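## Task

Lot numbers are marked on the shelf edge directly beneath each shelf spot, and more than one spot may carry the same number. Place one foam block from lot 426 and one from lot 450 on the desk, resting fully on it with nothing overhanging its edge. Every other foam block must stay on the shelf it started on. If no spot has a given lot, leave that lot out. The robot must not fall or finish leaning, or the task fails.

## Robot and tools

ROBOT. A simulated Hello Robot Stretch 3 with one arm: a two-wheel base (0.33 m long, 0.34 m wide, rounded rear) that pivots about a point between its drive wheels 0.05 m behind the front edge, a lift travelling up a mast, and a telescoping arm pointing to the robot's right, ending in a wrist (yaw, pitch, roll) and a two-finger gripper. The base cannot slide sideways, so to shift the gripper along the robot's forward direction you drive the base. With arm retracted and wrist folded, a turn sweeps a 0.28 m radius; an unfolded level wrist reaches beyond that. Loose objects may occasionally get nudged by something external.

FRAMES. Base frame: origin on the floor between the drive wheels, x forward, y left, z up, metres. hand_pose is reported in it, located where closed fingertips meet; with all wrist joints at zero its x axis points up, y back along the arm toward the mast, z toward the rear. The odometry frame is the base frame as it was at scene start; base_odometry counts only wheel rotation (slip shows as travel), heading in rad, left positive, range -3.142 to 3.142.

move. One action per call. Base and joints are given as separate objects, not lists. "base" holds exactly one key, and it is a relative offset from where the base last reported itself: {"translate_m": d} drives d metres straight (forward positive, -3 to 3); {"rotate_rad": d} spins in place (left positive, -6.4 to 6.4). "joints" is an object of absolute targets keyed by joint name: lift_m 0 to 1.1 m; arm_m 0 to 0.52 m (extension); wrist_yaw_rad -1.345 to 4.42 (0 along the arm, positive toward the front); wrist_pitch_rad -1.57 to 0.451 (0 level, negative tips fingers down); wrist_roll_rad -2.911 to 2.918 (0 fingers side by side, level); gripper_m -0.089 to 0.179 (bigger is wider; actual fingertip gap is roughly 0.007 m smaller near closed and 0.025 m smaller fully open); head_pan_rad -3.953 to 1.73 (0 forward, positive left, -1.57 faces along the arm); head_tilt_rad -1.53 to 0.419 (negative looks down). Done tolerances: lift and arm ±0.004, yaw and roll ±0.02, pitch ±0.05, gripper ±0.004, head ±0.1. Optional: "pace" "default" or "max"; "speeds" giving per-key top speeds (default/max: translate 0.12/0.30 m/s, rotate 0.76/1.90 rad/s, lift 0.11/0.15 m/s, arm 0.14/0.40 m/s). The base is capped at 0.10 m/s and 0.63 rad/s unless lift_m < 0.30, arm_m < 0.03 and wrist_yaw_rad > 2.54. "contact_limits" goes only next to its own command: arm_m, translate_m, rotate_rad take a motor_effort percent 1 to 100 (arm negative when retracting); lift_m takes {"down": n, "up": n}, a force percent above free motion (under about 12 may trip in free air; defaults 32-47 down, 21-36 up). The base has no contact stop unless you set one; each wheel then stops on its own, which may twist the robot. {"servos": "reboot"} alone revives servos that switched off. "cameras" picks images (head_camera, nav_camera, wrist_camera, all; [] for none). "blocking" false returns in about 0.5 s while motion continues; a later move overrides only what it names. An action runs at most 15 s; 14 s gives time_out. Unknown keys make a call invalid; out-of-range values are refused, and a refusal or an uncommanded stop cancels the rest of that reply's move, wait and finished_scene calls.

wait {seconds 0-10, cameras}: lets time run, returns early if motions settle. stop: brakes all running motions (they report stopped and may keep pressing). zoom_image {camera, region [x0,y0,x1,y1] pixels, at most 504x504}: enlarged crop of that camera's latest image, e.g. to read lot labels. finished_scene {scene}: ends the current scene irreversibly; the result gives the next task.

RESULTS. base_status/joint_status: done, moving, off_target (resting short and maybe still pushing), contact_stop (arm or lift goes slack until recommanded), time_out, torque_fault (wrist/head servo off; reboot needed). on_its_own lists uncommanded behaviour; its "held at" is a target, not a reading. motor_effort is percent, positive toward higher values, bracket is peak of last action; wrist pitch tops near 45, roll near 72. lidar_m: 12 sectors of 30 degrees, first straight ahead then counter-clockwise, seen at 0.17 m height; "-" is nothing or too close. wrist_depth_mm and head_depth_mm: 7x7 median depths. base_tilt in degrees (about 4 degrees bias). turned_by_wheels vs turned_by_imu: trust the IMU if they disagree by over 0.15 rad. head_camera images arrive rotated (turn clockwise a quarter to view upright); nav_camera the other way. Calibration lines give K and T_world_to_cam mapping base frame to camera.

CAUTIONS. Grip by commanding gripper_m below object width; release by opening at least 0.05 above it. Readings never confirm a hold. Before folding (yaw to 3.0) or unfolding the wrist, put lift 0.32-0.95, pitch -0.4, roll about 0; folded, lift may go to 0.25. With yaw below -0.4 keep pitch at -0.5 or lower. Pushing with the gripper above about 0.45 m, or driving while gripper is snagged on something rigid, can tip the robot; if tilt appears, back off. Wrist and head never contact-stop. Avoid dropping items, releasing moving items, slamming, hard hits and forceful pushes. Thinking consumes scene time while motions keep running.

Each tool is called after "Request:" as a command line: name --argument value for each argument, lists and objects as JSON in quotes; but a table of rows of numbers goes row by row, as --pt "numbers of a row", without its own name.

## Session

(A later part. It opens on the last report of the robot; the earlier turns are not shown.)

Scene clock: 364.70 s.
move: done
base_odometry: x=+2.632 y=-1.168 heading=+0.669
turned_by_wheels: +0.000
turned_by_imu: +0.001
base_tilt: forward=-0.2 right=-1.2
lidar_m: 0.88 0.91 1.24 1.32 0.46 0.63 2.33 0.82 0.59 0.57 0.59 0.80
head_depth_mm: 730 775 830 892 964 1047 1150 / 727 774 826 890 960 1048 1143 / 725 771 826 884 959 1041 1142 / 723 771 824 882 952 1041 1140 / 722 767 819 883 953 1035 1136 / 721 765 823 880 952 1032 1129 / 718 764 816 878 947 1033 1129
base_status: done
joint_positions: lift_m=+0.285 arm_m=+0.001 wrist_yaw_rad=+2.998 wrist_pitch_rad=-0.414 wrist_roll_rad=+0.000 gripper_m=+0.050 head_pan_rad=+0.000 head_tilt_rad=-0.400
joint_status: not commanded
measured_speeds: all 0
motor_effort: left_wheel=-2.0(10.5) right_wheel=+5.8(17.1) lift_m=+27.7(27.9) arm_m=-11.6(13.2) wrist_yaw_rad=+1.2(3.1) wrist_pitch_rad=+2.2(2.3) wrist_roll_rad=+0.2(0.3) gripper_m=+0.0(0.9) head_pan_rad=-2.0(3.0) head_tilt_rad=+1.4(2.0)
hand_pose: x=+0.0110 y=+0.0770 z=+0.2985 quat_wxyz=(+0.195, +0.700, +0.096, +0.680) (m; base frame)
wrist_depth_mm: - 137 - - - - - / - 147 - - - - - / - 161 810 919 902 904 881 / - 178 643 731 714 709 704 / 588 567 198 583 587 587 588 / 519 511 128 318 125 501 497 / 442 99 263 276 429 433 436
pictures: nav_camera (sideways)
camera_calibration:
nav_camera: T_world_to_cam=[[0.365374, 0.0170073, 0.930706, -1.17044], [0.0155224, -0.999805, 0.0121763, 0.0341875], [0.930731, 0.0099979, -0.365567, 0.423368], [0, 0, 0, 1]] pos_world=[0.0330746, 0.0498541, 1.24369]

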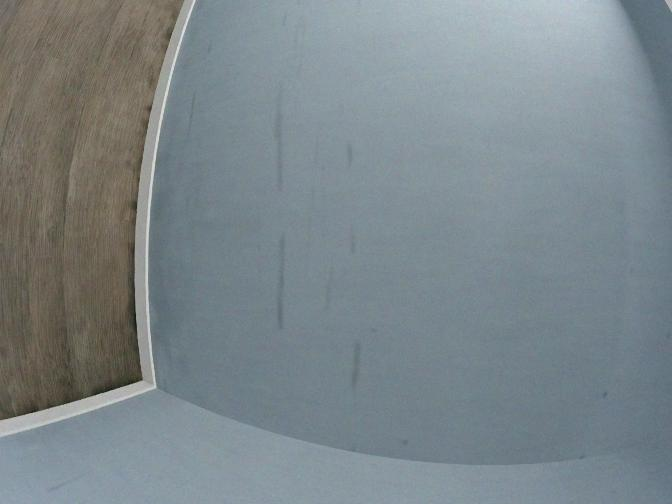

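Request:
move --base '{"translate_m": 0.36}' --pace "max" --cameras '[]'

Request:
move --base '{"rotate_rad": -1.6}' --joints '{"head_pan_rad": -2.5, "head_tilt_rad": -0.45}' --pace "max" --cameras '["nav_camera", "head_camera"]'

Scene clock: 373.87 s.
move: done
base_odometry: x=+2.914 y=-0.944 heading=+0.669
turned_by_wheels: +0.000
turned_by_imu: +0.000
base_tilt: forward=-0.3 right=-1.2
lidar_m: 0.53 0.55 0.74 1.99 1.34 0.66 2.30 0.81 0.59 0.57 0.59 0.55
head_depth_mm: 417 444 475 511 553 600 658 / 417 443 474 510 550 600 657 / 416 442 472 509 549 596 656 / 414 441 472 507 548 595 652 / 413 440 471 505 545 593 650 / 412 439 468 503 545 592 646 / 411 438 468 502 543 589 648
base_status: done
joint_positions: lift_m=+0.285 arm_m=+0.001 wrist_yaw_rad=+2.998 wrist_pitch_rad=-0.414 wrist_roll_rad=+0.000 gripper_m=+0.050 head_pan_rad=+0.000 head_tilt_rad=-0.400
joint_status: not commanded
measured_speeds: all 0
motor_effort: left_wheel=-1.3(9.9) right_wheel=+8.8(17.4) lift_m=+28.5(29.4) arm_m=-10.5(11.5) wrist_yaw_rad=+1.5(2.7) wrist_pitch_rad=+2.1(2.3) wrist_roll_rad=+0.0(0.3) gripper_m=+0.4(1.0) head_pan_rad=-1.3(2.0) head_tilt_rad=+2.8(3.7)
hand_pose: x=+0.0110 y=+0.0770 z=+0.2985 quat_wxyz=(+0.195, +0.700, +0.096, +0.680) (m; base frame)
wrist_depth_mm: - 137 - - - - 546 / - 148 - - - - - / - 162 883 926 905 806 608 / 706 186 665 723 716 698 560 / 608 584 199 576 590 585 564 / 520 518 127 319 125 502 500 / 438 99 263 274 430 437 438
pictures: none
No camera images: "cameras" was empty.

Scene clock: 376.30 s.
move: done
base_odometry: x=+2.914 y=-0.944 heading=-0.931
turned_by_wheels: -1.600
turned_by_imu: -1.569
base_tilt: forward=-0.4 right=-1.1
lidar_m: 0.57 0.58 0.55 0.53 0.55 0.73 1.94 1.35 0.66 2.38 0.82 0.59
head_depth_mm: 1220 1984 2083 2239 2260 1722 1369 / 1168 1259 1348 1479 1956 1688 1364 / 1215 1347 1403 1533 1470 1596 1363 / 873 1411 1471 1625 1272 1486 1307 / 735 1280 1317 860 1312 1027 1237 / 539 577 625 677 744 828 929 / 561 609 668 740 827 942 1082
base_status: done
joint_positions: lift_m=+0.285 arm_m=+0.001 wrist_yaw_rad=+2.998 wrist_pitch_rad=-0.414 wrist_roll_rad=+0.000 gripper_m=+0.050 head_pan_rad=-2.508 head_tilt_rad=-0.450
joint_status: all done
measured_speeds: translate_m=+0.000 rotate_rad=+0.000 lift_m=+0.000 arm_m=+0.000 wrist_yaw_rad=+0.000 wrist_pitch_rad=+0.000 wrist_roll_rad=+0.000 head_pan_rad=+0.024 head_tilt_rad=+0.000
motor_effort: left_wheel=+5.2(15.1) right_wheel=-9.1(14.9) lift_m=+28.0(29.7) arm_m=-11.8(12.9) wrist_yaw_rad=+0.8(2.7) wrist_pitch_rad=+2.2(2.3) wrist_roll_rad=-0.2(0.3) gripper_m=+0.1(0.8) head_pan_rad=+3.7(5.5) head_tilt_rad=-4.7(6.8)
hand_pose: x=+0.0110 y=+0.0770 z=+0.2985 quat_wxyz=(+0.195, +0.700, +0.096, +0.680) (m; base frame)
wrist_depth_mm: 480 137 503 531 540 541 - / 528 147 536 - - - - / - 161 170 - - - - / - 178 188 656 676 676 663 / 610 580 199 580 593 589 583 / 520 510 127 319 125 497 500 / 438 99 263 276 429 435 438
pictures: head_camera (sideways), nav_camera (sideways)
camera_calibration:
head_camera: T_world_to_cam=[[0.284154, 0.266095, -0.921113, 1.2124], [0.564813, -0.822776, -0.0634477, 0.0787683], [-0.774753, -0.502228, -0.384089, 0.46013], [0, 0, 0, 1]] pos_world=[-0.0325099, -0.0267137, 1.29848]
nav_camera: T_world_to_cam=[[-0.320992, -0.256843, 0.911589, -1.14128], [-0.604814, 0.796285, 0.0113865, 0.0389907], [-0.72881, -0.547687, -0.410944, 0.492485], [0, 0, 0, 1]] pos_world=[0.0161672, -0.0544505, 1.24232]

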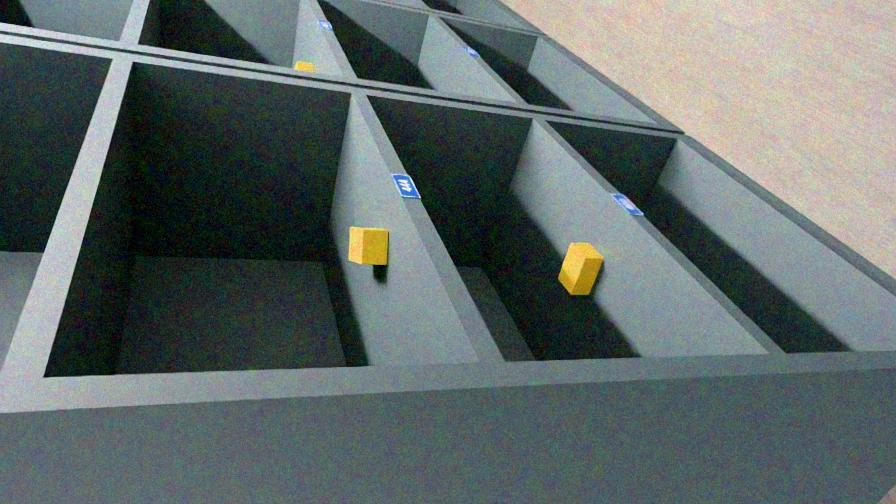

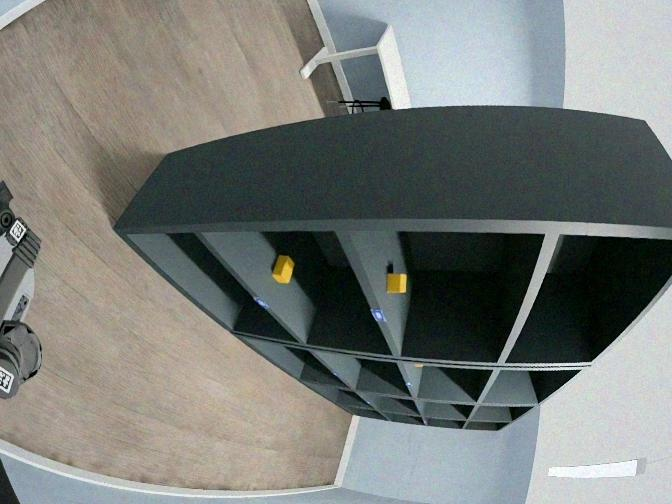

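Request:
zoom_image --camera "head_camera" --region '[380, 165, 430, 210]'

Request:
zoom_image --camera "head_camera" --region '[600, 180, 655, 225]'

Request:
move --base '{"translate_m": -0.75}' --joints '{"head_pan_rad": -2.1, "head_tilt_rad": -0.55}' --pace "max" --cameras '["head_camera"]'

Scaled by 10.080 from the camera's 896x504 image, which has a finer 1280x720 frame.

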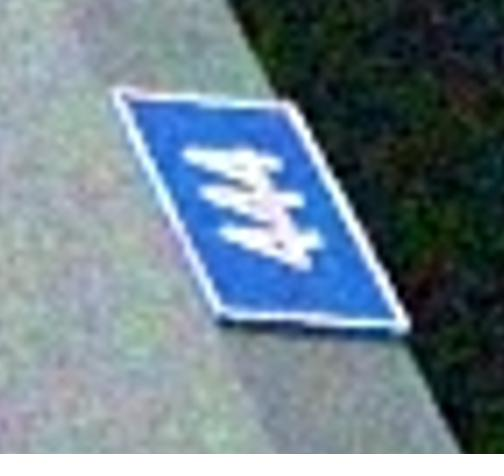

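Scaled by 9.164 from the camera's 896x504 image, which has a finer 1280x720 frame.

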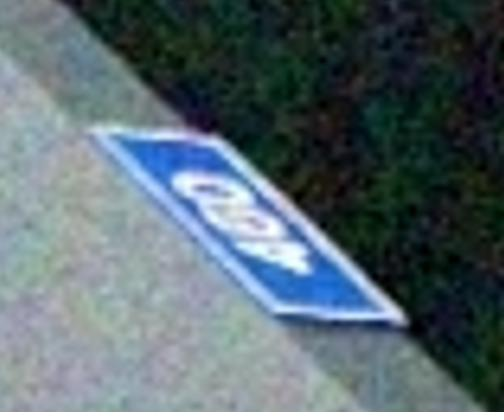

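Scene clock: 387.40 s.
move: done
base_odometry: x=+2.466 y=-0.343 heading=-0.930
turned_by_wheels: +0.000
turned_by_imu: -0.002
base_tilt: forward=-0.3 right=-1.3
lidar_m: 1.31 0.74 0.53 0.51 0.53 0.71 1.88 0.76 0.81 0.94 0.56 1.37
head_depth_mm: 619 661 724 828 1133 1465 1287 / 693 731 781 793 913 1055 1246 / 787 839 881 774 1039 1007 1180 / 889 960 983 717 1153 933 1185 / 856 932 972 638 1140 900 1150 / 814 875 923 620 1099 869 801 / 770 828 878 594 1045 891 755
base_status: done
joint_positions: lift_m=+0.285 arm_m=+0.001 wrist_yaw_rad=+2.998 wrist_pitch_rad=-0.414 wrist_roll_rad=+0.000 gripper_m=+0.050 head_pan_rad=-2.100 head_tilt_rad=-0.552
joint_status: all done
measured_speeds: all 0
motor_effort: left_wheel=+2.0(11.1) right_wheel=-8.3(18.0) lift_m=+27.9(28.9) arm_m=-7.5(10.1) wrist_yaw_rad=+2.1(3.7) wrist_pitch_rad=+2.1(2.3) wrist_roll_rad=-0.1(0.3) gripper_m=+0.2(0.9) head_pan_rad=-2.6(6.3) head_tilt_rad=+4.5(6.8)
hand_pose: x=+0.0110 y=+0.0770 z=+0.2985 quat_wxyz=(+0.195, +0.700, +0.096, +0.680) (m; base frame)
wrist_depth_mm: 469 137 499 516 526 534 - / 517 147 534 545 - - - / 546 161 170 - - - - / - 182 188 - 684 675 677 / 609 565 199 583 588 588 586 / 521 514 127 320 125 494 498 / 438 99 264 275 432 438 437
pictures: head_camera (sideways)
camera_calibration:
head_camera: T_world_to_cam=[[0.201478, 0.43639, -0.876909, 1.1553], [0.848519, -0.524995, -0.0663069, 0.0807864], [-0.489309, -0.730715, -0.47606, 0.578097], [0, 0, 0, 1]] pos_world=[-0.0184474, -0.0393241, 1.29366]

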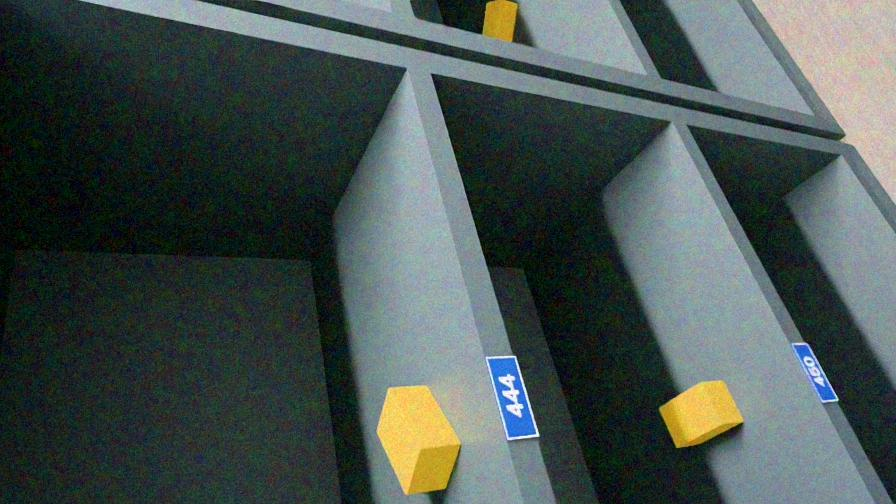

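Request:
zoom_image --camera "head_camera" --region '[780, 335, 850, 410]'

Scaled by 6.720 from the camera's 896x504 image, which has a finer 1280x720 frame.

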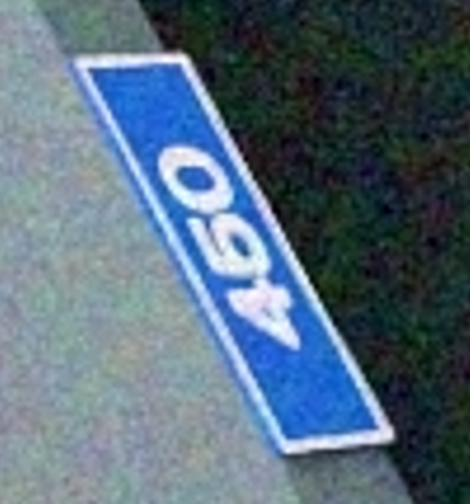

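Request:
move --base '{"translate_m": -0.17}' --joints '{"lift_m": 0.67, "gripper_m": 0.16, "head_pan_rad": -1.65, "head_tilt_rad": -0.75}' --pace "max" --cameras '["head_camera"]'

Request:
zoom_image --camera "head_camera" --region '[590, 150, 720, 350]'

Request:
move --joints '{"wrist_yaw_rad": 0.0}' --pace "max" --cameras '[]'

Request:
move --joints '{"arm_m": 0.1}' --pace "max" --cameras '["wrist_camera"]'

Scene clock: 407.67 s.
move: done
base_odometry: x=+2.364 y=-0.207 heading=-0.930
turned_by_wheels: +0.000
turned_by_imu: +0.001
base_tilt: forward=-0.3 right=-1.3
lidar_m: 1.48 0.74 0.53 0.51 0.53 0.71 1.87 1.37 0.65 0.95 0.65 1.54
head_depth_mm: 808 858 636 919 902 1017 1163 / 797 872 630 1105 953 1185 1157 / 794 860 622 1139 948 1233 353 / 782 849 607 1126 940 1202 1131 / 775 839 583 1119 907 1198 412 / 769 829 601 1101 928 1188 1115 / 762 816 595 1085 920 1178 1111
base_status: done
joint_positions: lift_m=+0.670 arm_m=+0.001 wrist_yaw_rad=+2.998 wrist_pitch_rad=-0.414 wrist_roll_rad=+0.000 gripper_m=+0.160 head_pan_rad=-1.649 head_tilt_rad=-0.750
joint_status: all done
measured_speeds: all 0
motor_effort: left_wheel=-1.9(10.0) right_wheel=-1.3(15.9) lift_m=+26.3(32.6) arm_m=-4.1(6.2) wrist_yaw_rad=+1.5(3.0) wrist_pitch_rad=+2.2(2.3) wrist_roll_rad=-0.1(0.3) gripper_m=+0.2(83.5) head_pan_rad=-3.4(4.9) head_tilt_rad=-6.0(7.0)
hand_pose: x=+0.0110 y=+0.0770 z=+0.6835 quat_wxyz=(+0.195, +0.700, +0.096, +0.680) (m; base frame)
wrist_depth_mm: 469 137 499 515 525 542 540 / 505 147 532 541 - - - / 534 161 170 - - - - / - 178 188 - - - - / - 148 205 - - - - / - 126 231 - - 135 884 / 115 818 277 843 843 820 113
pictures: head_camera (sideways)
camera_calibration:
head_camera: T_world_to_cam=[[0.00407444, 0.643348, -0.765563, 1.01127], [0.99352, -0.0895624, -0.069977, 0.0846758], [-0.113585, -0.760317, -0.639544, 0.788554], [0, 0, 0, 1]] pos_world=[0.00132065, -0.0434619, 1.28443]

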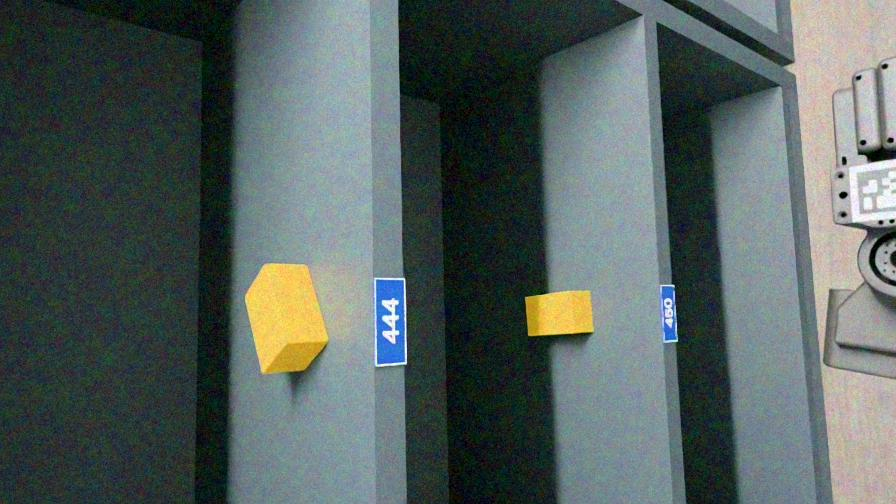

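Scaled by 2.520 from the camera's 896x504 image, which has a finer 1280x720 frame.

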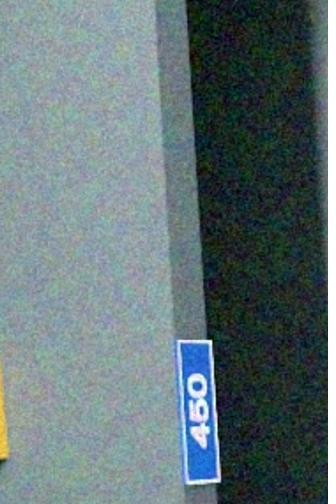

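Scene clock: 409.50 s.
move: done
base_odometry: x=+2.364 y=-0.207 heading=-0.930
turned_by_wheels: +0.000
turned_by_imu: +0.000
base_tilt: forward=-0.3 right=-1.2
lidar_m: 1.48 0.74 0.53 0.51 0.53 0.71 1.87 1.37 0.65 0.95 0.65 1.54
head_depth_mm: 808 854 638 916 906 1020 1159 / 799 869 631 1108 952 1195 1154 / 791 861 622 1144 946 1207 353 / 784 854 607 1130 937 1169 441 / 776 840 585 1112 906 1188 1079 / 770 825 601 1096 924 1159 1117 / 763 814 595 1088 921 1174 1109
base_status: not commanded
joint_positions: lift_m=+0.670 arm_m=+0.001 wrist_yaw_rad=+0.003 wrist_pitch_rad=-0.414 wrist_roll_rad=+0.000 gripper_m=+0.160 head_pan_rad=-1.650 head_tilt_rad=-0.750
joint_status: all done
measured_speeds: all 0
motor_effort: left_wheel=-1.9(2.6) right_wheel=-1.7(2.5) lift_m=+23.9(26.1) arm_m=-2.2(4.3) wrist_yaw_rad=-2.1(8.9) wrist_pitch_rad=+2.2(2.3) wrist_roll_rad=-0.2(0.3) gripper_m=+0.4(1.1) head_pan_rad=-2.8(3.7) head_tilt_rad=-6.2(6.5)
hand_pose: x=-0.0208 y=-0.3704 z=+0.6835 quat_wxyz=(+0.693, +0.147, -0.691, -0.145) (m; base frame)
wrist_depth_mm: - - - - - - - / - - - - - 677 - / - - - - - - - / - - - - - - - / - 143 - - - - - / - 125 - - - 135 - / 112 128 - - - - 110
pictures: none
No camera images: "cameras" was empty.

Scene clock: 410.77 s.
move: done
base_odometry: x=+2.364 y=-0.207 heading=-0.930
turned_by_wheels: +0.000
turned_by_imu: +0.000
base_tilt: forward=-0.4 right=-1.1
lidar_m: 1.48 0.74 0.53 0.51 0.53 0.71 1.87 1.37 0.65 0.95 0.65 1.54
head_depth_mm: 807 857 637 914 903 1021 1160 / 799 872 628 1111 954 1111 361 / 793 861 621 1140 945 423 420 / 782 850 607 1127 936 419 446 / 777 839 583 1119 909 830 1115 / 769 825 601 1102 924 1184 1116 / 763 817 594 1086 917 1178 1108
base_status: not commanded
joint_positions: lift_m=+0.670 arm_m=+0.100 wrist_yaw_rad=+0.003 wrist_pitch_rad=-0.414 wrist_roll_rad=+0.000 gripper_m=+0.160 head_pan_rad=-1.650 head_tilt_rad=-0.750
joint_status: all done
measured_speeds: all 0
motor_effort: left_wheel=-2.3(2.4) right_wheel=-2.5(2.5) lift_m=+27.4(27.6) arm_m=+10.4(14.4) wrist_yaw_rad=-2.1(4.0) wrist_pitch_rad=+2.3(2.3) wrist_roll_rad=+0.1(0.3) gripper_m=+0.6(1.0) head_pan_rad=-3.1(3.4) head_tilt_rad=-5.5(7.1)
hand_pose: x=-0.0209 y=-0.4698 z=+0.6835 quat_wxyz=(+0.692, +0.147, -0.691, -0.145) (m; base frame)
wrist_depth_mm: - - - - - - 542 / - - - - - - - / - - - - - - - / - - - - - - - / - 143 - - - - - / - 127 322 320 319 136 307 / 115 283 288 288 284 277 110
pictures: wrist_camera
camera_calibration:
wrist_camera: T_world_to_cam=[[-0.998897, -0.0395883, -0.0252378, -0.0155898], [-0.00229675, 0.578123, -0.815947, 0.861763], [0.0468924, -0.814989, -0.577576, 0.179031], [0, 0, 0, 1]] pos_world=[-0.0219886, -0.352914, 0.806163]

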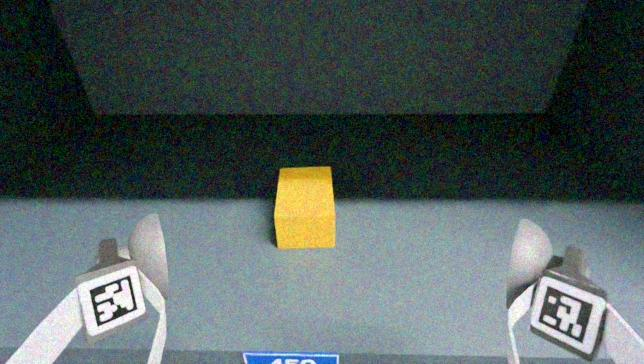

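Request:
move --base '{"translate_m": 0.026}' --joints '{"wrist_yaw_rad": 0.05, "arm_m": 0.282}' --cameras '["wrist_camera"]'

Request:
move --joints '{"lift_m": 0.6}' --contact_limits '{"lift_m": {"down": 14}}' --cameras '["wrist_camera"]'

Scene clock: 424.60 s.
move: done
base_odometry: x=+2.380 y=-0.227 heading=-0.930
turned_by_wheels: +0.000
turned_by_imu: +0.000
base_tilt: forward=-0.4 right=-1.1
lidar_m: 1.45 0.74 0.53 0.51 0.53 0.71 1.87 0.72 0.66 0.95 0.64 1.51
head_depth_mm: 807 866 637 970 934 1047 1169 / 797 869 629 1144 952 864 359 / 791 860 621 1141 522 452 1110 / 784 851 601 1123 559 1201 1130 / 776 841 582 1113 861 1192 1123 / 770 827 601 1107 924 1188 1116 / 759 817 595 1084 920 1186 1109
base_status: done
joint_positions: lift_m=+0.670 arm_m=+0.282 wrist_yaw_rad=+0.047 wrist_pitch_rad=-0.414 wrist_roll_rad=+0.000 gripper_m=+0.160 head_pan_rad=-1.650 head_tilt_rad=-0.750
joint_status: all done
measured_speeds: all 0
motor_effort: left_wheel=+5.4(9.1) right_wheel=+4.4(10.3) lift_m=+23.8(29.9) arm_m=+12.1(14.4) wrist_yaw_rad=+2.8(5.4) wrist_pitch_rad=+2.2(2.3) wrist_roll_rad=+0.2(0.3) gripper_m=+0.8(1.1) head_pan_rad=-2.1(3.3) head_tilt_rad=-5.7(6.2)
hand_pose: x=-0.0109 y=-0.6516 z=+0.6835 quat_wxyz=(+0.696, +0.162, -0.688, -0.129) (m; base frame)
wrist_depth_mm: - 398 391 392 379 375 372 / - - - - - 395 394 / - - - - - - - / 475 - - - - - - / - 144 - - - - - / - 126 321 - 319 136 305 / 115 280 287 - 282 284 109
pictures: wrist_camera
camera_calibration:
wrist_camera: T_world_to_cam=[[-0.99614, -0.0840623, -0.0252595, -0.0417589], [-0.0280381, 0.577435, -0.815955, 0.966178], [0.0831768, -0.812098, -0.577563, 0.0326548], [0, 0, 0, 1]] pos_world=[-0.017224, -0.534896, 0.806163]

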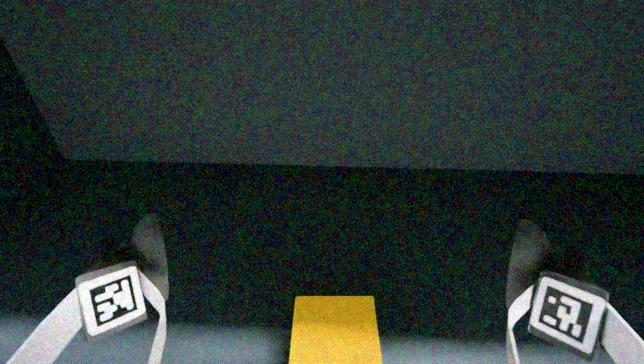

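Scene clock: 426.07 s.
move: done
base_odometry: x=+2.380 y=-0.227 heading=-0.930
turned_by_wheels: +0.000
turned_by_imu: +0.000
base_tilt: forward=-0.4 right=-1.2
lidar_m: 1.45 0.74 0.53 0.51 0.53 0.71 1.87 0.72 0.66 0.95 0.64 1.51
head_depth_mm: 808 867 637 969 929 1047 1169 / 797 868 628 1147 951 1212 1116 / 789 860 621 1137 902 505 449 / 780 849 601 1126 610 1201 1134 / 775 839 582 1117 857 1192 1118 / 766 825 602 1099 924 1187 1114 / 761 809 593 1081 921 1183 1116
base_status: not commanded
joint_positions: lift_m=+0.600 arm_m=+0.282 wrist_yaw_rad=+0.047 wrist_pitch_rad=-0.414 wrist_roll_rad=+0.000 gripper_m=+0.160 head_pan_rad=-1.650 head_tilt_rad=-0.750
joint_status: all done
measured_speeds: all 0
motor_effort: left_wheel=+6.2(6.4) right_wheel=+4.4(5.3) lift_m=+23.6(25.9) arm_m=+8.7(11.9) wrist_yaw_rad=+2.2(2.8) wrist_pitch_rad=+2.2(2.3) wrist_roll_rad=+0.3(0.4) gripper_m=+0.2(0.9) head_pan_rad=-1.9(2.7) head_tilt_rad=-4.9(5.6)
contact_limits: lift_m down 14 (down: maximum 72; up: maximum 65)
hand_pose: x=-0.0109 y=-0.6516 z=+0.6135 quat_wxyz=(+0.696, +0.162, -0.688, -0.129) (m; base frame)
wrist_depth_mm: - 395 393 390 382 377 369 / - - - - - 396 393 / - - - - - - - / - - - 319 329 325 321 / 292 280 287 306 282 282 281 / 240 127 245 - 242 137 238 / 115 209 213 164 205 205 112
pictures: wrist_camera
camera_calibration:
wrist_camera: T_world_to_cam=[[-0.99614, -0.0840623, -0.0252595, -0.0435271], [-0.0280381, 0.577435, -0.815955, 0.909061], [0.0831768, -0.812098, -0.577563, -0.00777462], [0, 0, 0, 1]] pos_world=[-0.017224, -0.534896, 0.736163]

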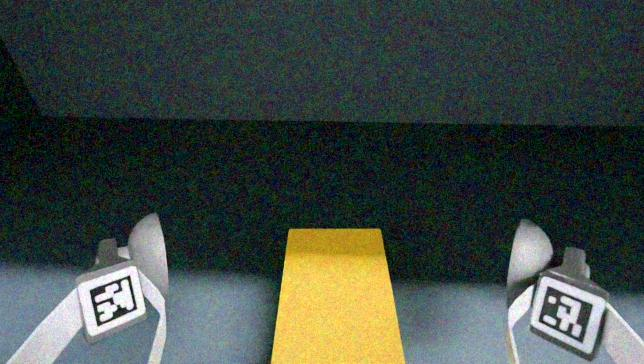

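Request:
move --joints '{"lift_m": 0.549, "arm_m": 0.286}' --contact_limits '{"lift_m": {"down": 14}}' --cameras '["wrist_camera"]'

Request:
move --joints '{"gripper_m": 0.03}' --cameras '["wrist_camera"]'

Request:
move --joints '{"lift_m": 0.65}' --cameras '["wrist_camera"]'

Scene clock: 434.23 s.
move: done
base_odometry: x=+2.380 y=-0.227 heading=-0.930
turned_by_wheels: +0.000
turned_by_imu: +0.000
base_tilt: forward=-0.2 right=-1.2
lidar_m: 1.45 0.74 0.53 0.51 0.53 0.71 1.88 0.72 0.66 0.95 0.64 1.51
head_depth_mm: 806 867 637 974 930 1046 1165 / 797 867 627 1143 950 1210 1159 / 792 861 620 1138 945 573 488 / 781 847 601 1131 732 1178 1129 / 778 839 583 1123 879 1192 1123 / 769 825 602 1096 927 1192 1112 / 760 815 594 1085 918 1184 1110
base_status: not commanded
joint_positions: lift_m=+0.549 arm_m=+0.286 wrist_yaw_rad=+0.047 wrist_pitch_rad=-0.414 wrist_roll_rad=+0.000 gripper_m=+0.160 head_pan_rad=-1.650 head_tilt_rad=-0.750
joint_status: all done
measured_speeds: all 0
motor_effort: left_wheel=+5.8(6.2) right_wheel=+4.0(5.2) lift_m=+23.0(25.9) arm_m=+11.8(14.4) wrist_yaw_rad=+2.5(3.2) wrist_pitch_rad=+2.3(2.3) wrist_roll_rad=+0.1(0.3) gripper_m=+0.9(1.3) head_pan_rad=-1.4(2.1) head_tilt_rad=-4.4(5.5)
contact_limits: lift_m down 14 (down: maximum 72; up: maximum 65)
hand_pose: x=-0.0109 y=-0.6556 z=+0.5625 quat_wxyz=(+0.696, +0.162, -0.688, -0.129) (m; base frame)
wrist_depth_mm: 398 392 390 386 378 374 367 / - - - - 398 394 391 / 316 313 313 308 305 303 302 / 264 261 260 281 255 253 252 / 217 216 215 148 197 204 209 / 184 127 177 127 135 170 178 / 115 155 158 133 149 153 110
pictures: wrist_camera
camera_calibration:
wrist_camera: T_world_to_cam=[[-0.99614, -0.0840623, -0.0252595, -0.0451432], [-0.0280381, 0.577435, -0.815955, 0.869699], [0.0831768, -0.812098, -0.577563, -0.0403975], [0, 0, 0, 1]] pos_world=[-0.017224, -0.538796, 0.685163]

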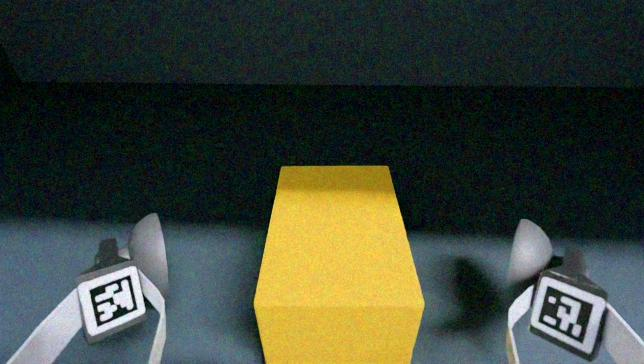

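Scene clock: 436.07 s.
move: done
base_odometry: x=+2.380 y=-0.227 heading=-0.930
turned_by_wheels: +0.000
turned_by_imu: +0.000
base_tilt: forward=-0.3 right=-1.1
lidar_m: 1.45 0.74 0.53 0.51 0.53 0.71 1.87 0.72 0.66 0.95 0.64 1.51
head_depth_mm: 805 868 634 967 930 1051 1166 / 798 867 627 1150 951 1217 1157 / 791 862 622 1137 941 573 488 / 783 848 602 1125 733 1173 1121 / 775 839 583 1119 903 1192 1123 / 768 825 602 1106 926 1190 1115 / 763 812 597 1086 920 1183 1107
base_status: not commanded
joint_positions: lift_m=+0.549 arm_m=+0.286 wrist_yaw_rad=+0.048 wrist_pitch_rad=-0.414 wrist_roll_rad=+0.000 gripper_m=+0.031 head_pan_rad=-1.650 head_tilt_rad=-0.750
joint_status: all done
measured_speeds: all 0
motor_effort: left_wheel=+5.4(6.2) right_wheel=+3.7(5.4) lift_m=+23.5(24.6) arm_m=+11.2(12.9) wrist_yaw_rad=+1.1(2.8) wrist_pitch_rad=+2.3(2.3) wrist_roll_rad=+0.0(0.3) gripper_m=-14.1(86.5) head_pan_rad=-1.4(2.2) head_tilt_rad=-3.9(5.1)
contact_limits: lift_m down 14 (down: maximum 72; up: maximum 65)
hand_pose: x=-0.0108 y=-0.6556 z=+0.5625 quat_wxyz=(+0.696, +0.162, -0.688, -0.129) (m; base frame)
wrist_depth_mm: 398 394 393 384 380 372 366 / - - - - 395 393 390 / 318 315 310 310 307 303 302 / 263 263 261 281 255 254 254 / 218 215 159 149 148 211 210 / 184 183 128 130 127 179 179 / 164 113 151 131 153 149 156
pictures: wrist_camera
camera_calibration:
wrist_camera: T_world_to_cam=[[-0.996118, -0.0843387, -0.0252097, -0.0452263], [-0.0282377, 0.577414, -0.815963, 0.869693], [0.0833737, -0.812084, -0.577554, -0.0404017], [0, 0, 0, 1]] pos_world=[-0.0171242, -0.538796, 0.685163]

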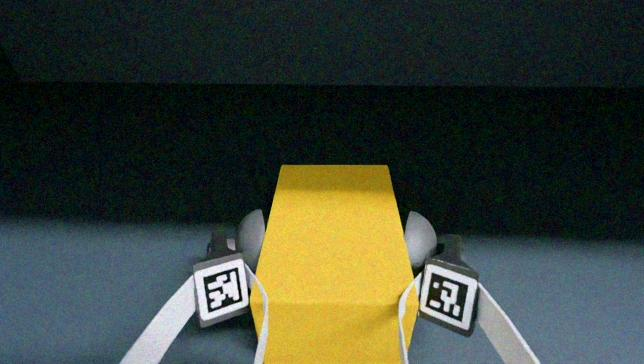

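Scene clock: 437.83 s.
move: done
base_odometry: x=+2.380 y=-0.227 heading=-0.930
turned_by_wheels: +0.000
turned_by_imu: +0.000
base_tilt: forward=-0.4 right=-1.2
lidar_m: 1.45 0.74 0.53 0.51 0.53 0.71 1.87 0.72 0.66 0.95 0.64 1.52
head_depth_mm: 805 869 634 970 930 1047 1167 / 799 869 629 1149 951 1185 379 / 791 860 622 1138 562 464 1091 / 784 848 601 1126 574 1199 1126 / 773 839 583 1120 883 1193 1119 / 768 825 601 1098 923 1188 1113 / 762 814 595 1087 919 1178 1107
base_status: not commanded
joint_positions: lift_m=+0.650 arm_m=+0.286 wrist_yaw_rad=+0.048 wrist_pitch_rad=-0.414 wrist_roll_rad=+0.000 gripper_m=+0.031 head_pan_rad=-1.650 head_tilt_rad=-0.750
joint_status: all done
measured_speeds: all 0
motor_effort: left_wheel=+5.9(6.3) right_wheel=+4.7(5.2) lift_m=+29.6(32.2) arm_m=+10.4(11.6) wrist_yaw_rad=+1.1(3.1) wrist_pitch_rad=+2.2(2.3) wrist_roll_rad=+0.2(0.3) gripper_m=-14.0(14.6) head_pan_rad=-0.5(1.8) head_tilt_rad=-4.8(5.1)
hand_pose: x=-0.0108 y=-0.6556 z=+0.6635 quat_wxyz=(+0.696, +0.162, -0.688, -0.129) (m; base frame)
wrist_depth_mm: 398 394 392 385 381 373 367 / - - - - 401 397 393 / - - - - - - - / - - - - - - - / - - 151 149 148 - - / 309 307 128 131 126 300 296 / 268 113 252 131 250 255 261
pictures: wrist_camera
camera_calibration:
wrist_camera: T_world_to_cam=[[-0.996117, -0.0843456, -0.0252145, -0.0426801], [-0.0282426, 0.57746, -0.81593, 0.952104], [0.0833805, -0.81205, -0.5776, 0.0179859], [0, 0, 0, 1]] pos_world=[-0.0171242, -0.538796, 0.786163]

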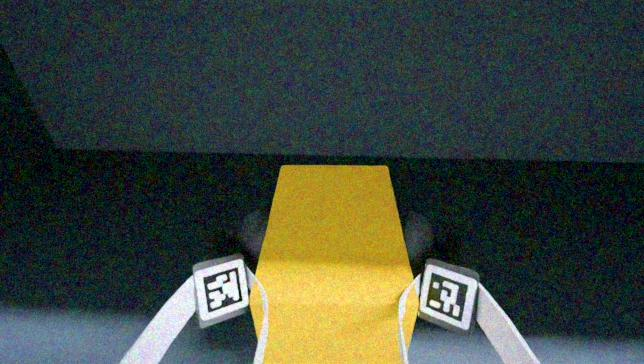

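Request:
move --joints '{"arm_m": 0.0}' --speeds '{"arm_m": 0.3}' --cameras '[]'

Request:
move --joints '{"wrist_yaw_rad": 2.6, "head_pan_rad": -1.57, "head_tilt_rad": -0.6}' --cameras '[]'

Request:
move --joints '{"lift_m": 0.285}' --pace "max" --cameras '["wrist_camera"]'

Request:
move --base '{"translate_m": 0.87}' --pace "max" --cameras '[]'

Request:
move --base '{"rotate_rad": -1.595}' --pace "max" --cameras '[]'

Scene clock: 450.90 s.
move: done
base_odometry: x=+2.380 y=-0.227 heading=-0.930
turned_by_wheels: +0.000
turned_by_imu: +0.000
base_tilt: forward=-0.3 right=-1.3
lidar_m: 1.45 0.74 0.53 0.51 0.53 0.71 1.87 0.72 0.66 0.95 0.64 1.51
head_depth_mm: 806 868 636 972 932 1049 1161 / 800 869 629 1144 951 1212 1156 / 791 859 621 1139 945 1232 1147 / 782 850 600 1130 936 844 453 / 773 834 584 1117 934 661 1082 / 770 828 602 1104 926 1184 1116 / 759 815 595 1089 920 1177 1109
base_status: not commanded
joint_positions: lift_m=+0.650 arm_m=+0.001 wrist_yaw_rad=+0.048 wrist_pitch_rad=-0.415 wrist_roll_rad=+0.000 gripper_m=+0.031 head_pan_rad=-1.650 head_tilt_rad=-0.750
joint_status: all done
measured_speeds: all 0
motor_effort: left_wheel=+5.6(6.2) right_wheel=+4.6(5.2) lift_m=+24.5(30.0) arm_m=-12.3(13.8) wrist_yaw_rad=+0.3(2.9) wrist_pitch_rad=+2.2(2.3) wrist_roll_rad=+0.1(0.3) gripper_m=-14.0(14.7) head_pan_rad=-0.8(1.2) head_tilt_rad=-3.2(4.5)
hand_pose: x=-0.0108 y=-0.3701 z=+0.6635 quat_wxyz=(+0.696, +0.162, -0.688, -0.129) (m; base frame)
wrist_depth_mm: - - - - - - 616 / - - - - - - 656 / - - - - - - - / - - - - - - - / - - 151 149 147 - - / - - 127 131 126 351 - / - 95 130 131 - 121 -
pictures: none
No camera images: "cameras" was empty.

Scene clock: 453.17 s.
move: done
base_odometry: x=+2.380 y=-0.227 heading=-0.930
turned_by_wheels: +0.000
turned_by_imu: +0.000
base_tilt: forward=-0.2 right=-1.2
lidar_m: 1.45 0.74 0.53 0.51 0.53 0.71 1.86 0.72 0.66 0.95 0.64 1.51
head_depth_mm: 772 850 901 602 1058 887 1082 / 775 852 899 597 1100 879 1143 / 768 852 899 591 1096 874 1132 / 769 846 885 585 1088 869 1131 / 767 844 870 581 1081 867 1126 / 763 840 855 602 1071 859 1117 / 765 840 842 597 1062 852 1112
base_status: not commanded
joint_positions: lift_m=+0.650 arm_m=+0.001 wrist_yaw_rad=+2.597 wrist_pitch_rad=-0.415 wrist_roll_rad=+0.000 gripper_m=+0.031 head_pan_rad=-1.570 head_tilt_rad=-0.600
joint_status: all done
measured_speeds: all 0
motor_effort: left_wheel=+5.8(6.2) right_wheel=+4.0(5.4) lift_m=+25.7(26.3) arm_m=-10.3(12.4) wrist_yaw_rad=+2.1(5.1) wrist_pitch_rad=+2.2(2.3) wrist_roll_rad=-0.2(0.3) gripper_m=-14.0(14.5) head_pan_rad=+3.8(4.8) head_tilt_rad=+3.8(5.4)
hand_pose: x=+0.0952 y=+0.0467 z=+0.6635 quat_wxyz=(+0.327, +0.705, -0.046, +0.628) (m; base frame)
wrist_depth_mm: 427 472 523 - - - - / 456 495 538 - - - - / 485 529 - - - - - / 513 - - 167 - - - / 535 - 151 149 154 - - / - - 128 130 126 925 935 / 204 104 140 131 780 787 813
pictures: none
No camera images: "cameras" was empty.

Scene clock: 456.40 s.
move: done
base_odometry: x=+2.380 y=-0.227 heading=-0.930
turned_by_wheels: +0.000
turned_by_imu: +0.000
base_tilt: forward=-0.3 right=-1.1
lidar_m: 1.45 0.74 0.53 0.51 0.53 0.71 1.87 0.72 0.66 0.95 0.64 1.52
head_depth_mm: 773 848 902 603 1054 886 1087 / 772 850 898 597 1103 881 1141 / 770 847 899 592 1099 875 1135 / 768 849 883 587 1087 867 1133 / 768 843 874 580 1079 864 1116 / 767 842 858 603 1074 861 1119 / 765 840 849 596 1068 857 1115
base_status: not commanded
joint_positions: lift_m=+0.285 arm_m=+0.001 wrist_yaw_rad=+2.597 wrist_pitch_rad=-0.415 wrist_roll_rad=+0.000 gripper_m=+0.031 head_pan_rad=-1.570 head_tilt_rad=-0.600
joint_status: all done
measured_speeds: all 0
motor_effort: left_wheel=+5.6(6.3) right_wheel=+4.2(5.3) lift_m=+26.3(27.6) arm_m=-8.5(10.7) wrist_yaw_rad=+2.1(4.4) wrist_pitch_rad=+2.3(2.4) wrist_roll_rad=+0.0(0.3) gripper_m=-14.0(14.6) head_pan_rad=+3.2(4.2) head_tilt_rad=+3.2(4.2)
hand_pose: x=+0.0952 y=+0.0467 z=+0.2983 quat_wxyz=(+0.327, +0.705, -0.045, +0.627) (m; base frame)
wrist_depth_mm: 431 469 526 - - - - / 453 507 538 - - - - / 483 526 - - 817 875 867 / 513 563 - 167 715 710 705 / 529 586 153 149 149 588 584 / 502 519 128 131 127 502 500 / 209 113 264 131 421 426 436
pictures: wrist_camera
camera_calibration:
wrist_camera: T_world_to_cam=[[0.873627, -0.485944, -0.0252016, -0.0463365], [-0.299068, -0.495365, -0.815581, 0.327401], [0.383842, 0.72005, -0.578094, 0.268485], [0, 0, 0, 1]] pos_world=[0.03534, -0.0536565, 0.421064]

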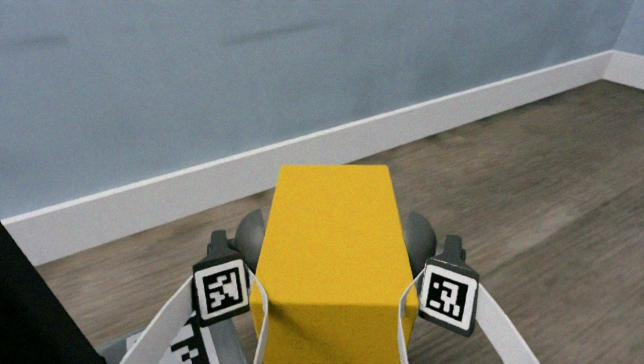

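Scene clock: 460.63 s.
move: done
base_odometry: x=+2.900 y=-0.925 heading=-0.930
turned_by_wheels: +0.000
turned_by_imu: +0.000
base_tilt: forward=-0.2 right=-1.3
lidar_m: 0.59 0.61 0.55 0.53 0.54 0.73 1.94 1.34 0.65 2.48 0.85 0.62
head_depth_mm: 2686 2892 3150 2411 1098 1082 1076 / 2653 2871 3173 2525 1868 1454 1242 / 2666 2956 3211 2468 1866 1483 1239 / 2665 2957 3208 2441 1847 1470 1232 / 2672 2964 3202 2421 1823 1469 1223 / 2636 2830 2980 2397 1817 1454 1216 / 1820 1840 1865 1897 1737 1444 1214
base_status: done
joint_positions: lift_m=+0.285 arm_m=+0.001 wrist_yaw_rad=+2.597 wrist_pitch_rad=-0.415 wrist_roll_rad=+0.000 gripper_m=+0.031 head_pan_rad=-1.570 head_tilt_rad=-0.600
joint_status: not commanded
measured_speeds: all 0
motor_effort: left_wheel=+1.6(15.8) right_wheel=+6.1(11.2) lift_m=+24.2(29.5) arm_m=-5.1(8.3) wrist_yaw_rad=+2.4(3.5) wrist_pitch_rad=+2.3(2.5) wrist_roll_rad=+0.0(0.3) gripper_m=-14.3(14.7) head_pan_rad=+3.1(4.0) head_tilt_rad=+3.3(4.6)
hand_pose: x=+0.0951 y=+0.0467 z=+0.2983 quat_wxyz=(+0.327, +0.705, -0.045, +0.628) (m; base frame)
wrist_depth_mm: 437 485 526 - - - - / 469 512 - - - - - / 498 538 - - - - - / 526 - - 166 712 678 - / 536 581 155 149 149 588 - / 504 515 127 130 126 501 496 / 209 113 263 131 419 429 431
pictures: none
No camera images: "cameras" was empty.

Scene clock: 462.77 s.
move: done
base_odometry: x=+2.900 y=-0.925 heading=-2.525
turned_by_wheels: -1.595
turned_by_imu: -1.564
base_tilt: forward=-0.4 right=-1.2
lidar_m: 2.49 0.86 0.62 0.59 0.61 0.55 0.53 0.54 0.73 1.90 1.35 0.64
head_depth_mm: 1410 1388 1364 1346 1336 1317 1210 / 2024 1982 1936 1904 1737 1490 1240 / 3384 3431 3252 2504 1845 1484 1228 / 3375 3733 3718 2468 1829 1468 1235 / 3423 3804 3635 2419 1823 1461 1227 / 2646 2806 2803 2378 1811 1452 1222 / 1830 1940 2098 1570 1622 1438 1216
base_status: done
joint_positions: lift_m=+0.285 arm_m=+0.001 wrist_yaw_rad=+2.597 wrist_pitch_rad=-0.415 wrist_roll_rad=+0.000 gripper_m=+0.031 head_pan_rad=-1.570 head_tilt_rad=-0.600
joint_status: not commanded
measured_speeds: all 0
motor_effort: left_wheel=+5.2(15.2) right_wheel=-8.3(15.3) lift_m=+26.1(26.1) arm_m=-12.3(12.6) wrist_yaw_rad=+1.3(3.1) wrist_pitch_rad=+2.2(2.4) wrist_roll_rad=+0.2(0.3) gripper_m=-14.0(14.5) head_pan_rad=+3.0(3.7) head_tilt_rad=+2.7(3.6)
hand_pose: x=+0.0951 y=+0.0467 z=+0.2983 quat_wxyz=(+0.327, +0.705, -0.045, +0.628) (m; base frame)
wrist_depth_mm: - - - - - - - / - - - - - - - / - - - - 853 902 881 / - - 700 787 710 706 706 / 586 611 155 149 148 586 584 / 504 519 127 131 127 502 499 / 208 113 261 131 417 424 433
pictures: none
No camera images: "cameras" was empty.

Request:
move --base '{"translate_m": 1.92}' --pace "max" --cameras '[]'

Request:
move --base '{"rotate_rad": 1.6}' --pace "max" --cameras '[]'

Request:
move --base '{"translate_m": -1.25}' --pace "max" --cameras '[]'

Request:
move --joints '{"lift_m": 0.87}' --pace "max" --cameras '["head_camera"]'

Scene clock: 480.07 s.
move: done
base_odometry: x=+1.333 y=-2.035 heading=-2.525
turned_by_wheels: +0.000
turned_by_imu: +0.001
base_tilt: forward=-0.3 right=-1.2
lidar_m: 1.32 0.92 0.66 0.63 0.65 0.88 2.31 1.05 1.34 3.47 1.48 1.14
head_depth_mm: 2567 2531 2473 2331 1894 1499 1248 / 3244 3387 3265 2494 1882 1488 1238 / 3398 3638 3663 2463 1837 1482 1238 / 3377 3594 3573 2450 1831 1480 1227 / 3403 3617 3622 2419 1831 1464 1224 / 3378 3593 3609 2428 1816 1451 1218 / 3337 3584 2006 2394 1798 1449 1208
base_status: done
joint_positions: lift_m=+0.285 arm_m=+0.001 wrist_yaw_rad=+2.598 wrist_pitch_rad=-0.415 wrist_roll_rad=+0.000 gripper_m=+0.031 head_pan_rad=-1.570 head_tilt_rad=-0.600
joint_status: not commanded
measured_speeds: all 0
motor_effort: left_wheel=+1.1(15.4) right_wheel=+5.2(11.0) lift_m=+27.3(29.9) arm_m=-8.4(11.9) wrist_yaw_rad=+1.4(3.2) wrist_pitch_rad=+2.3(2.4) wrist_roll_rad=-0.2(0.3) gripper_m=-14.0(14.8) head_pan_rad=+2.1(3.4) head_tilt_rad=+0.8(2.8)
hand_pose: x=+0.0951 y=+0.0467 z=+0.2983 quat_wxyz=(+0.327, +0.705, -0.045, +0.628) (m; base frame)
wrist_depth_mm: - - - - - - - / - - - - - - - / - - - 848 888 880 891 / - 682 728 789 711 699 715 / 604 607 155 149 149 588 586 / 498 514 128 131 127 503 501 / 209 113 262 131 421 425 432
pictures: none
No camera images: "cameras" was empty.

Scene clock: 482.20 s.
move: done
base_odometry: x=+1.333 y=-2.035 heading=-0.926
turned_by_wheels: +1.600
turned_by_imu: +1.569
base_tilt: forward=-0.3 right=-1.1
lidar_m: 0.63 0.65 0.88 2.36 1.20 1.35 3.61 1.60 1.14 1.32 0.91 0.66
head_depth_mm: 1088 1199 1330 1489 1696 1498 1251 / 1088 1195 1330 1485 1694 1496 1242 / 1085 1189 1319 1487 1662 1484 1235 / 1081 1193 1321 1485 1666 1473 1228 / 1087 1188 1322 1488 1669 1459 1222 / 1081 1187 1320 1466 1654 1451 1221 / 1077 1187 1318 1478 1646 1454 1213
base_status: done
joint_positions: lift_m=+0.285 arm_m=+0.001 wrist_yaw_rad=+2.598 wrist_pitch_rad=-0.415 wrist_roll_rad=+0.000 gripper_m=+0.031 head_pan_rad=-1.570 head_tilt_rad=-0.600
joint_status: not commanded
measured_speeds: all 0
motor_effort: left_wheel=-5.5(15.3) right_wheel=+7.2(14.8) lift_m=+24.6(27.1) arm_m=-12.3(12.9) wrist_yaw_rad=+1.5(2.7) wrist_pitch_rad=+2.4(2.4) wrist_roll_rad=+0.1(0.3) gripper_m=-14.1(14.6) head_pan_rad=+1.9(3.2) head_tilt_rad=-0.2(0.9)
hand_pose: x=+0.0951 y=+0.0467 z=+0.2983 quat_wxyz=(+0.327, +0.705, -0.045, +0.628) (m; base frame)
wrist_depth_mm: - - - - - - - / - - - - - - - / 948 923 927 892 837 - - / 746 722 745 784 714 678 - / 595 600 155 149 149 588 565 / 503 517 128 131 126 499 499 / 208 113 262 131 417 429 432
pictures: none
No camera images: "cameras" was empty.

Scene clock: 487.73 s.
move: done
base_odometry: x=+0.581 y=-1.036 heading=-0.926
turned_by_wheels: +0.000
turned_by_imu: -0.001
base_tilt: forward=-0.2 right=-1.1
lidar_m: 1.87 1.94 0.99 0.95 0.98 1.33 2.40 1.89 0.71 0.85 0.99 1.87
head_depth_mm: 1098 1215 1346 1135 844 1415 1253 / 1100 1213 1346 1122 836 1375 1238 / 1100 1203 1334 1115 829 1367 1208 / 1095 1200 1336 1098 824 1353 1231 / 1094 1196 1336 1090 818 1423 1225 / 1093 1198 1320 1079 812 1431 1219 / 1089 1196 1311 1075 803 1367 1215
base_status: done
joint_positions: lift_m=+0.285 arm_m=+0.001 wrist_yaw_rad=+2.598 wrist_pitch_rad=-0.415 wrist_roll_rad=+0.000 gripper_m=+0.031 head_pan_rad=-1.570 head_tilt_rad=-0.600
joint_status: not commanded
measured_speeds: all 0
motor_effort: left_wheel=-6.7(13.6) right_wheel=-1.0(15.1) lift_m=+28.9(29.7) arm_m=-9.7(12.7) wrist_yaw_rad=+1.3(3.3) wrist_pitch_rad=+2.2(2.4) wrist_roll_rad=+0.2(0.3) gripper_m=-14.0(14.6) head_pan_rad=+2.1(3.0) head_tilt_rad=-0.6(2.2)
hand_pose: x=+0.0951 y=+0.0467 z=+0.2983 quat_wxyz=(+0.327, +0.705, -0.045, +0.628) (m; base frame)
wrist_depth_mm: - - - - - - - / - 854 - - - - - / - 879 906 918 897 887 887 / 746 732 733 781 709 714 696 / 612 608 155 149 149 589 589 / 505 523 127 131 127 501 498 / 209 113 262 131 420 428 435
pictures: none
No camera images: "cameras" was empty.

Scene clock: 492.43 s.
move: done
base_odometry: x=+0.581 y=-1.036 heading=-0.926
turned_by_wheels: +0.000
turned_by_imu: +0.000
base_tilt: forward=-0.2 right=-1.2
lidar_m: 1.87 1.93 0.99 0.95 0.98 1.33 2.40 1.89 0.70 0.85 0.99 1.86
head_depth_mm: 1103 1212 1345 1131 842 1421 - / 1096 1211 1339 1121 835 1417 - / 1100 1206 1343 1110 827 1364 1300 / 1094 1206 1342 1104 823 1369 - / 1092 1200 1336 1091 818 1385 - / 1092 1198 1328 1080 812 1404 1238 / 1093 1198 1314 1069 806 1369 1217
base_status: not commanded
joint_positions: lift_m=+0.870 arm_m=+0.001 wrist_yaw_rad=+2.598 wrist_pitch_rad=-0.415 wrist_roll_rad=+0.000 gripper_m=+0.031 head_pan_rad=-1.570 head_tilt_rad=-0.600
joint_status: all done
measured_speeds: all 0
motor_effort: left_wheel=-6.8(7.2) right_wheel=-1.9(2.3) lift_m=+27.0(33.0) arm_m=-6.7(9.7) wrist_yaw_rad=+2.6(3.1) wrist_pitch_rad=+2.2(2.5) wrist_roll_rad=-0.1(0.3) gripper_m=-14.1(14.7) head_pan_rad=+2.3(2.7) head_tilt_rad=-2.9(3.6)
hand_pose: x=+0.0951 y=+0.0467 z=+0.8833 quat_wxyz=(+0.327, +0.705, -0.045, +0.628) (m; base frame)
wrist_depth_mm: - - - - - - - / - 852 - - - - - / - 991 - - - - - / - - - 180 - - - / - - 155 149 154 - - / - - 128 131 126 - - / 209 - 140 131 - - -
pictures: head_camera (sideways)
camera_calibration:
head_camera: T_world_to_cam=[[-0.0467592, 0.519778, -0.853021, 1.12557], [0.997498, -0.0210249, -0.0674901, 0.0813583], [-0.0530145, -0.854043, -0.517495, 0.629345], [0, 0, 0, 1]] pos_world=[0.00484047, -0.0458498, 1.29131]

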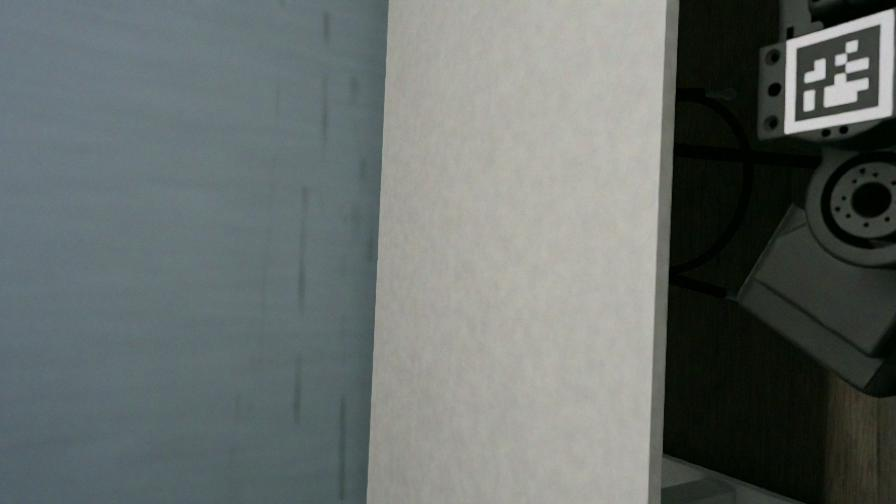

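Request:
move --joints '{"wrist_yaw_rad": 0.0}' --cameras '[]'

Request:
move --joints '{"arm_m": 0.35}' --cameras '[]'

Request:
move --joints '{"lift_m": 0.75}' --contact_limits '{"lift_m": {"down": 14}}' --cameras '[]'

Request:
move --joints '{"lift_m": 0.734}' --speeds '{"lift_m": 0.03}' --contact_limits '{"lift_m": {"down": 13}}' --cameras '["wrist_camera"]'

Scene clock: 507.23 s.
move: done
base_odometry: x=+0.581 y=-1.036 heading=-0.926
turned_by_wheels: +0.000
turned_by_imu: +0.000
base_tilt: forward=-0.3 right=-1.2
lidar_m: 1.87 1.93 0.99 0.95 0.98 1.33 2.41 1.89 0.71 0.85 0.99 1.87
head_depth_mm: 1099 1210 1347 1132 843 1420 - / 1102 1204 1344 1125 837 1408 - / 1097 1204 1335 1115 831 482 369 / 1093 1206 1340 1102 820 298 297 / 1097 1198 1332 1094 816 1350 1220 / 1092 1201 1335 1082 813 1426 1217 / 1092 1196 1320 1066 805 1368 1202
base_status: not commanded
joint_positions: lift_m=+0.870 arm_m=+0.001 wrist_yaw_rad=+0.003 wrist_pitch_rad=-0.415 wrist_roll_rad=+0.000 gripper_m=+0.031 head_pan_rad=-1.570 head_tilt_rad=-0.600
joint_status: all done
measured_speeds: all 0
motor_effort: left_wheel=-6.5(7.3) right_wheel=-1.3(2.3) lift_m=+23.5(24.5) arm_m=-4.2(6.0) wrist_yaw_rad=-3.7(7.5) wrist_pitch_rad=+2.3(2.5) wrist_roll_rad=+0.0(0.5) gripper_m=-14.3(14.6) head_pan_rad=+1.6(2.3) head_tilt_rad=-3.3(4.4)
hand_pose: x=-0.0208 y=-0.3703 z=+0.8833 quat_wxyz=(+0.692, +0.147, -0.691, -0.145) (m; base frame)
wrist_depth_mm: - - - - - - - / - - - - - - - / - - - - - - - / - - - - - - - / - - 151 149 147 - - / - - 127 131 126 - - / - 997 140 131 141 - -
pictures: none
No camera images: "cameras" was empty.

Scene clock: 511.00 s.
move: done
base_odometry: x=+0.581 y=-1.036 heading=-0.926
turned_by_wheels: +0.000
turned_by_imu: +0.000
base_tilt: forward=-0.2 right=-1.3
lidar_m: 1.86 1.93 0.99 0.95 0.99 1.33 2.41 1.90 0.70 0.85 0.99 1.87
head_depth_mm: 1099 1207 1349 1137 314 - 1217 / 1096 1206 1346 414 337 1373 1241 / 1098 1203 1320 489 830 1365 1210 / 1095 1202 1343 512 799 1357 1230 / 1094 1197 1335 1092 817 1383 1219 / 1099 1201 1323 1087 811 1412 1217 / 1096 1199 1309 1065 807 1372 1216
base_status: not commanded
joint_positions: lift_m=+0.870 arm_m=+0.350 wrist_yaw_rad=+0.003 wrist_pitch_rad=-0.415 wrist_roll_rad=+0.000 gripper_m=+0.031 head_pan_rad=-1.570 head_tilt_rad=-0.600
joint_status: all done
measured_speeds: all 0
motor_effort: left_wheel=-6.7(7.3) right_wheel=-0.9(2.3) lift_m=+26.4(26.4) arm_m=+12.2(15.7) wrist_yaw_rad=-3.2(4.3) wrist_pitch_rad=+2.4(2.5) wrist_roll_rad=+0.1(0.3) gripper_m=-14.3(14.7) head_pan_rad=+1.6(2.3) head_tilt_rad=-5.2(5.8)
hand_pose: x=-0.0209 y=-0.7197 z=+0.8833 quat_wxyz=(+0.692, +0.147, -0.691, -0.145) (m; base frame)
wrist_depth_mm: - - - - - - - / - - - - - - - / - - - - - - - / - - - - - - - / - - 152 149 147 - - / - - 128 131 127 - - / - 95 130 130 - 109 -
pictures: none
No camera images: "cameras" was empty.

Scene clock: 512.93 s.
move: done
base_odometry: x=+0.581 y=-1.036 heading=-0.926
turned_by_wheels: +0.000
turned_by_imu: +0.000
base_tilt: forward=-0.3 right=-1.2
lidar_m: 1.87 1.93 0.99 0.95 0.98 1.33 2.41 1.89 0.71 0.85 0.99 1.87
head_depth_mm: 1101 1209 1333 1132 839 1384 323 / 1092 1203 1337 1121 754 385 330 / 1100 1205 1336 1110 545 1367 1205 / 1093 1201 1333 1096 576 1358 1230 / 1092 1204 1341 1091 814 1427 1225 / 1094 1201 1332 1078 811 1422 1219 / 1095 1196 1317 1068 806 1373 1211
base_status: not commanded
joint_positions: lift_m=+0.750 arm_m=+0.350 wrist_yaw_rad=+0.003 wrist_pitch_rad=-0.415 wrist_roll_rad=+0.000 gripper_m=+0.031 head_pan_rad=-1.570 head_tilt_rad=-0.600
joint_status: all done
measured_speeds: all 0
motor_effort: left_wheel=-6.5(7.2) right_wheel=-1.0(2.0) lift_m=+23.8(27.2) arm_m=+8.4(11.9) wrist_yaw_rad=-2.8(4.6) wrist_pitch_rad=+2.3(2.5) wrist_roll_rad=+0.2(0.3) gripper_m=-13.9(14.7) head_pan_rad=+1.2(2.1) head_tilt_rad=-5.4(6.2)
contact_limits: lift_m down 14 (down: maximum 72; up: maximum 65)
hand_pose: x=-0.0209 y=-0.7197 z=+0.7633 quat_wxyz=(+0.692, +0.147, -0.691, -0.145) (m; base frame)
wrist_depth_mm: - - - - - - - / - - - - - - - / - - - - - - - / - - - - - - - / - - 151 149 147 - - / - - 127 131 126 - - / - 96 130 130 - 109 -
pictures: none
No camera images: "cameras" was empty.

Scene clock: 513.90 s.
move: done
base_odometry: x=+0.581 y=-1.036 heading=-0.926
turned_by_wheels: +0.000
turned_by_imu: +0.000
base_tilt: forward=-0.5 right=-1.2
lidar_m: 1.87 1.93 0.99 0.95 0.98 1.33 2.40 1.89 0.71 0.85 0.99 1.87
head_depth_mm: 1103 1213 1348 1130 844 1416 1189 / 1096 1211 1340 1125 782 394 346 / 1099 1208 1338 1108 552 1357 1203 / 1097 1203 1334 1097 582 1354 1226 / 1089 1196 1338 1090 819 1421 1223 / 1090 1199 1334 1082 809 1426 1214 / 1095 1196 1316 1066 807 1373 1217
base_status: not commanded
joint_positions: lift_m=+0.734 arm_m=+0.350 wrist_yaw_rad=+0.003 wrist_pitch_rad=-0.412 wrist_roll_rad=+0.000 gripper_m=+0.031 head_pan_rad=-1.570 head_tilt_rad=-0.600
joint_status: all done
measured_speeds: all 0
motor_effort: left_wheel=-6.6(7.3) right_wheel=-1.8(1.8) lift_m=+21.4(26.5) arm_m=+6.3(8.1) wrist_yaw_rad=-2.7(5.1) wrist_pitch_rad=+1.6(2.5) wrist_roll_rad=-0.1(0.3) gripper_m=-14.6(14.6) head_pan_rad=+1.3(1.8) head_tilt_rad=-5.1(5.8)
contact_limits: lift_m down 13 (down: maximum 72; up: maximum 65)
hand_pose: x=-0.0209 y=-0.7202 z=+0.7481 quat_wxyz=(+0.693, +0.146, -0.692, -0.144) (m; base frame)
wrist_depth_mm: - - - - - - - / - - - - - - - / - - - - - - - / - - - - - - - / - - 151 148 148 - - / - - 127 127 127 - - / - 95 130 130 - 109 -
pictures: wrist_camera
camera_calibration:
wrist_camera: T_world_to_cam=[[-0.998897, -0.039661, -0.0251208, -0.0240097], [-0.0022962, 0.575718, -0.817645, 1.05878], [0.0468911, -0.816686, -0.575174, 0.00930954], [0, 0, 0, 1]] pos_world=[-0.0219886, -0.60291, 0.870461]

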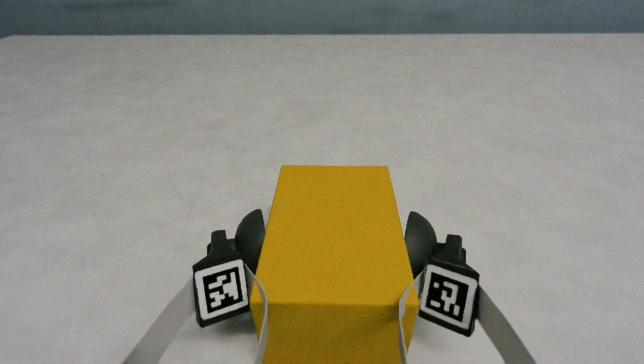

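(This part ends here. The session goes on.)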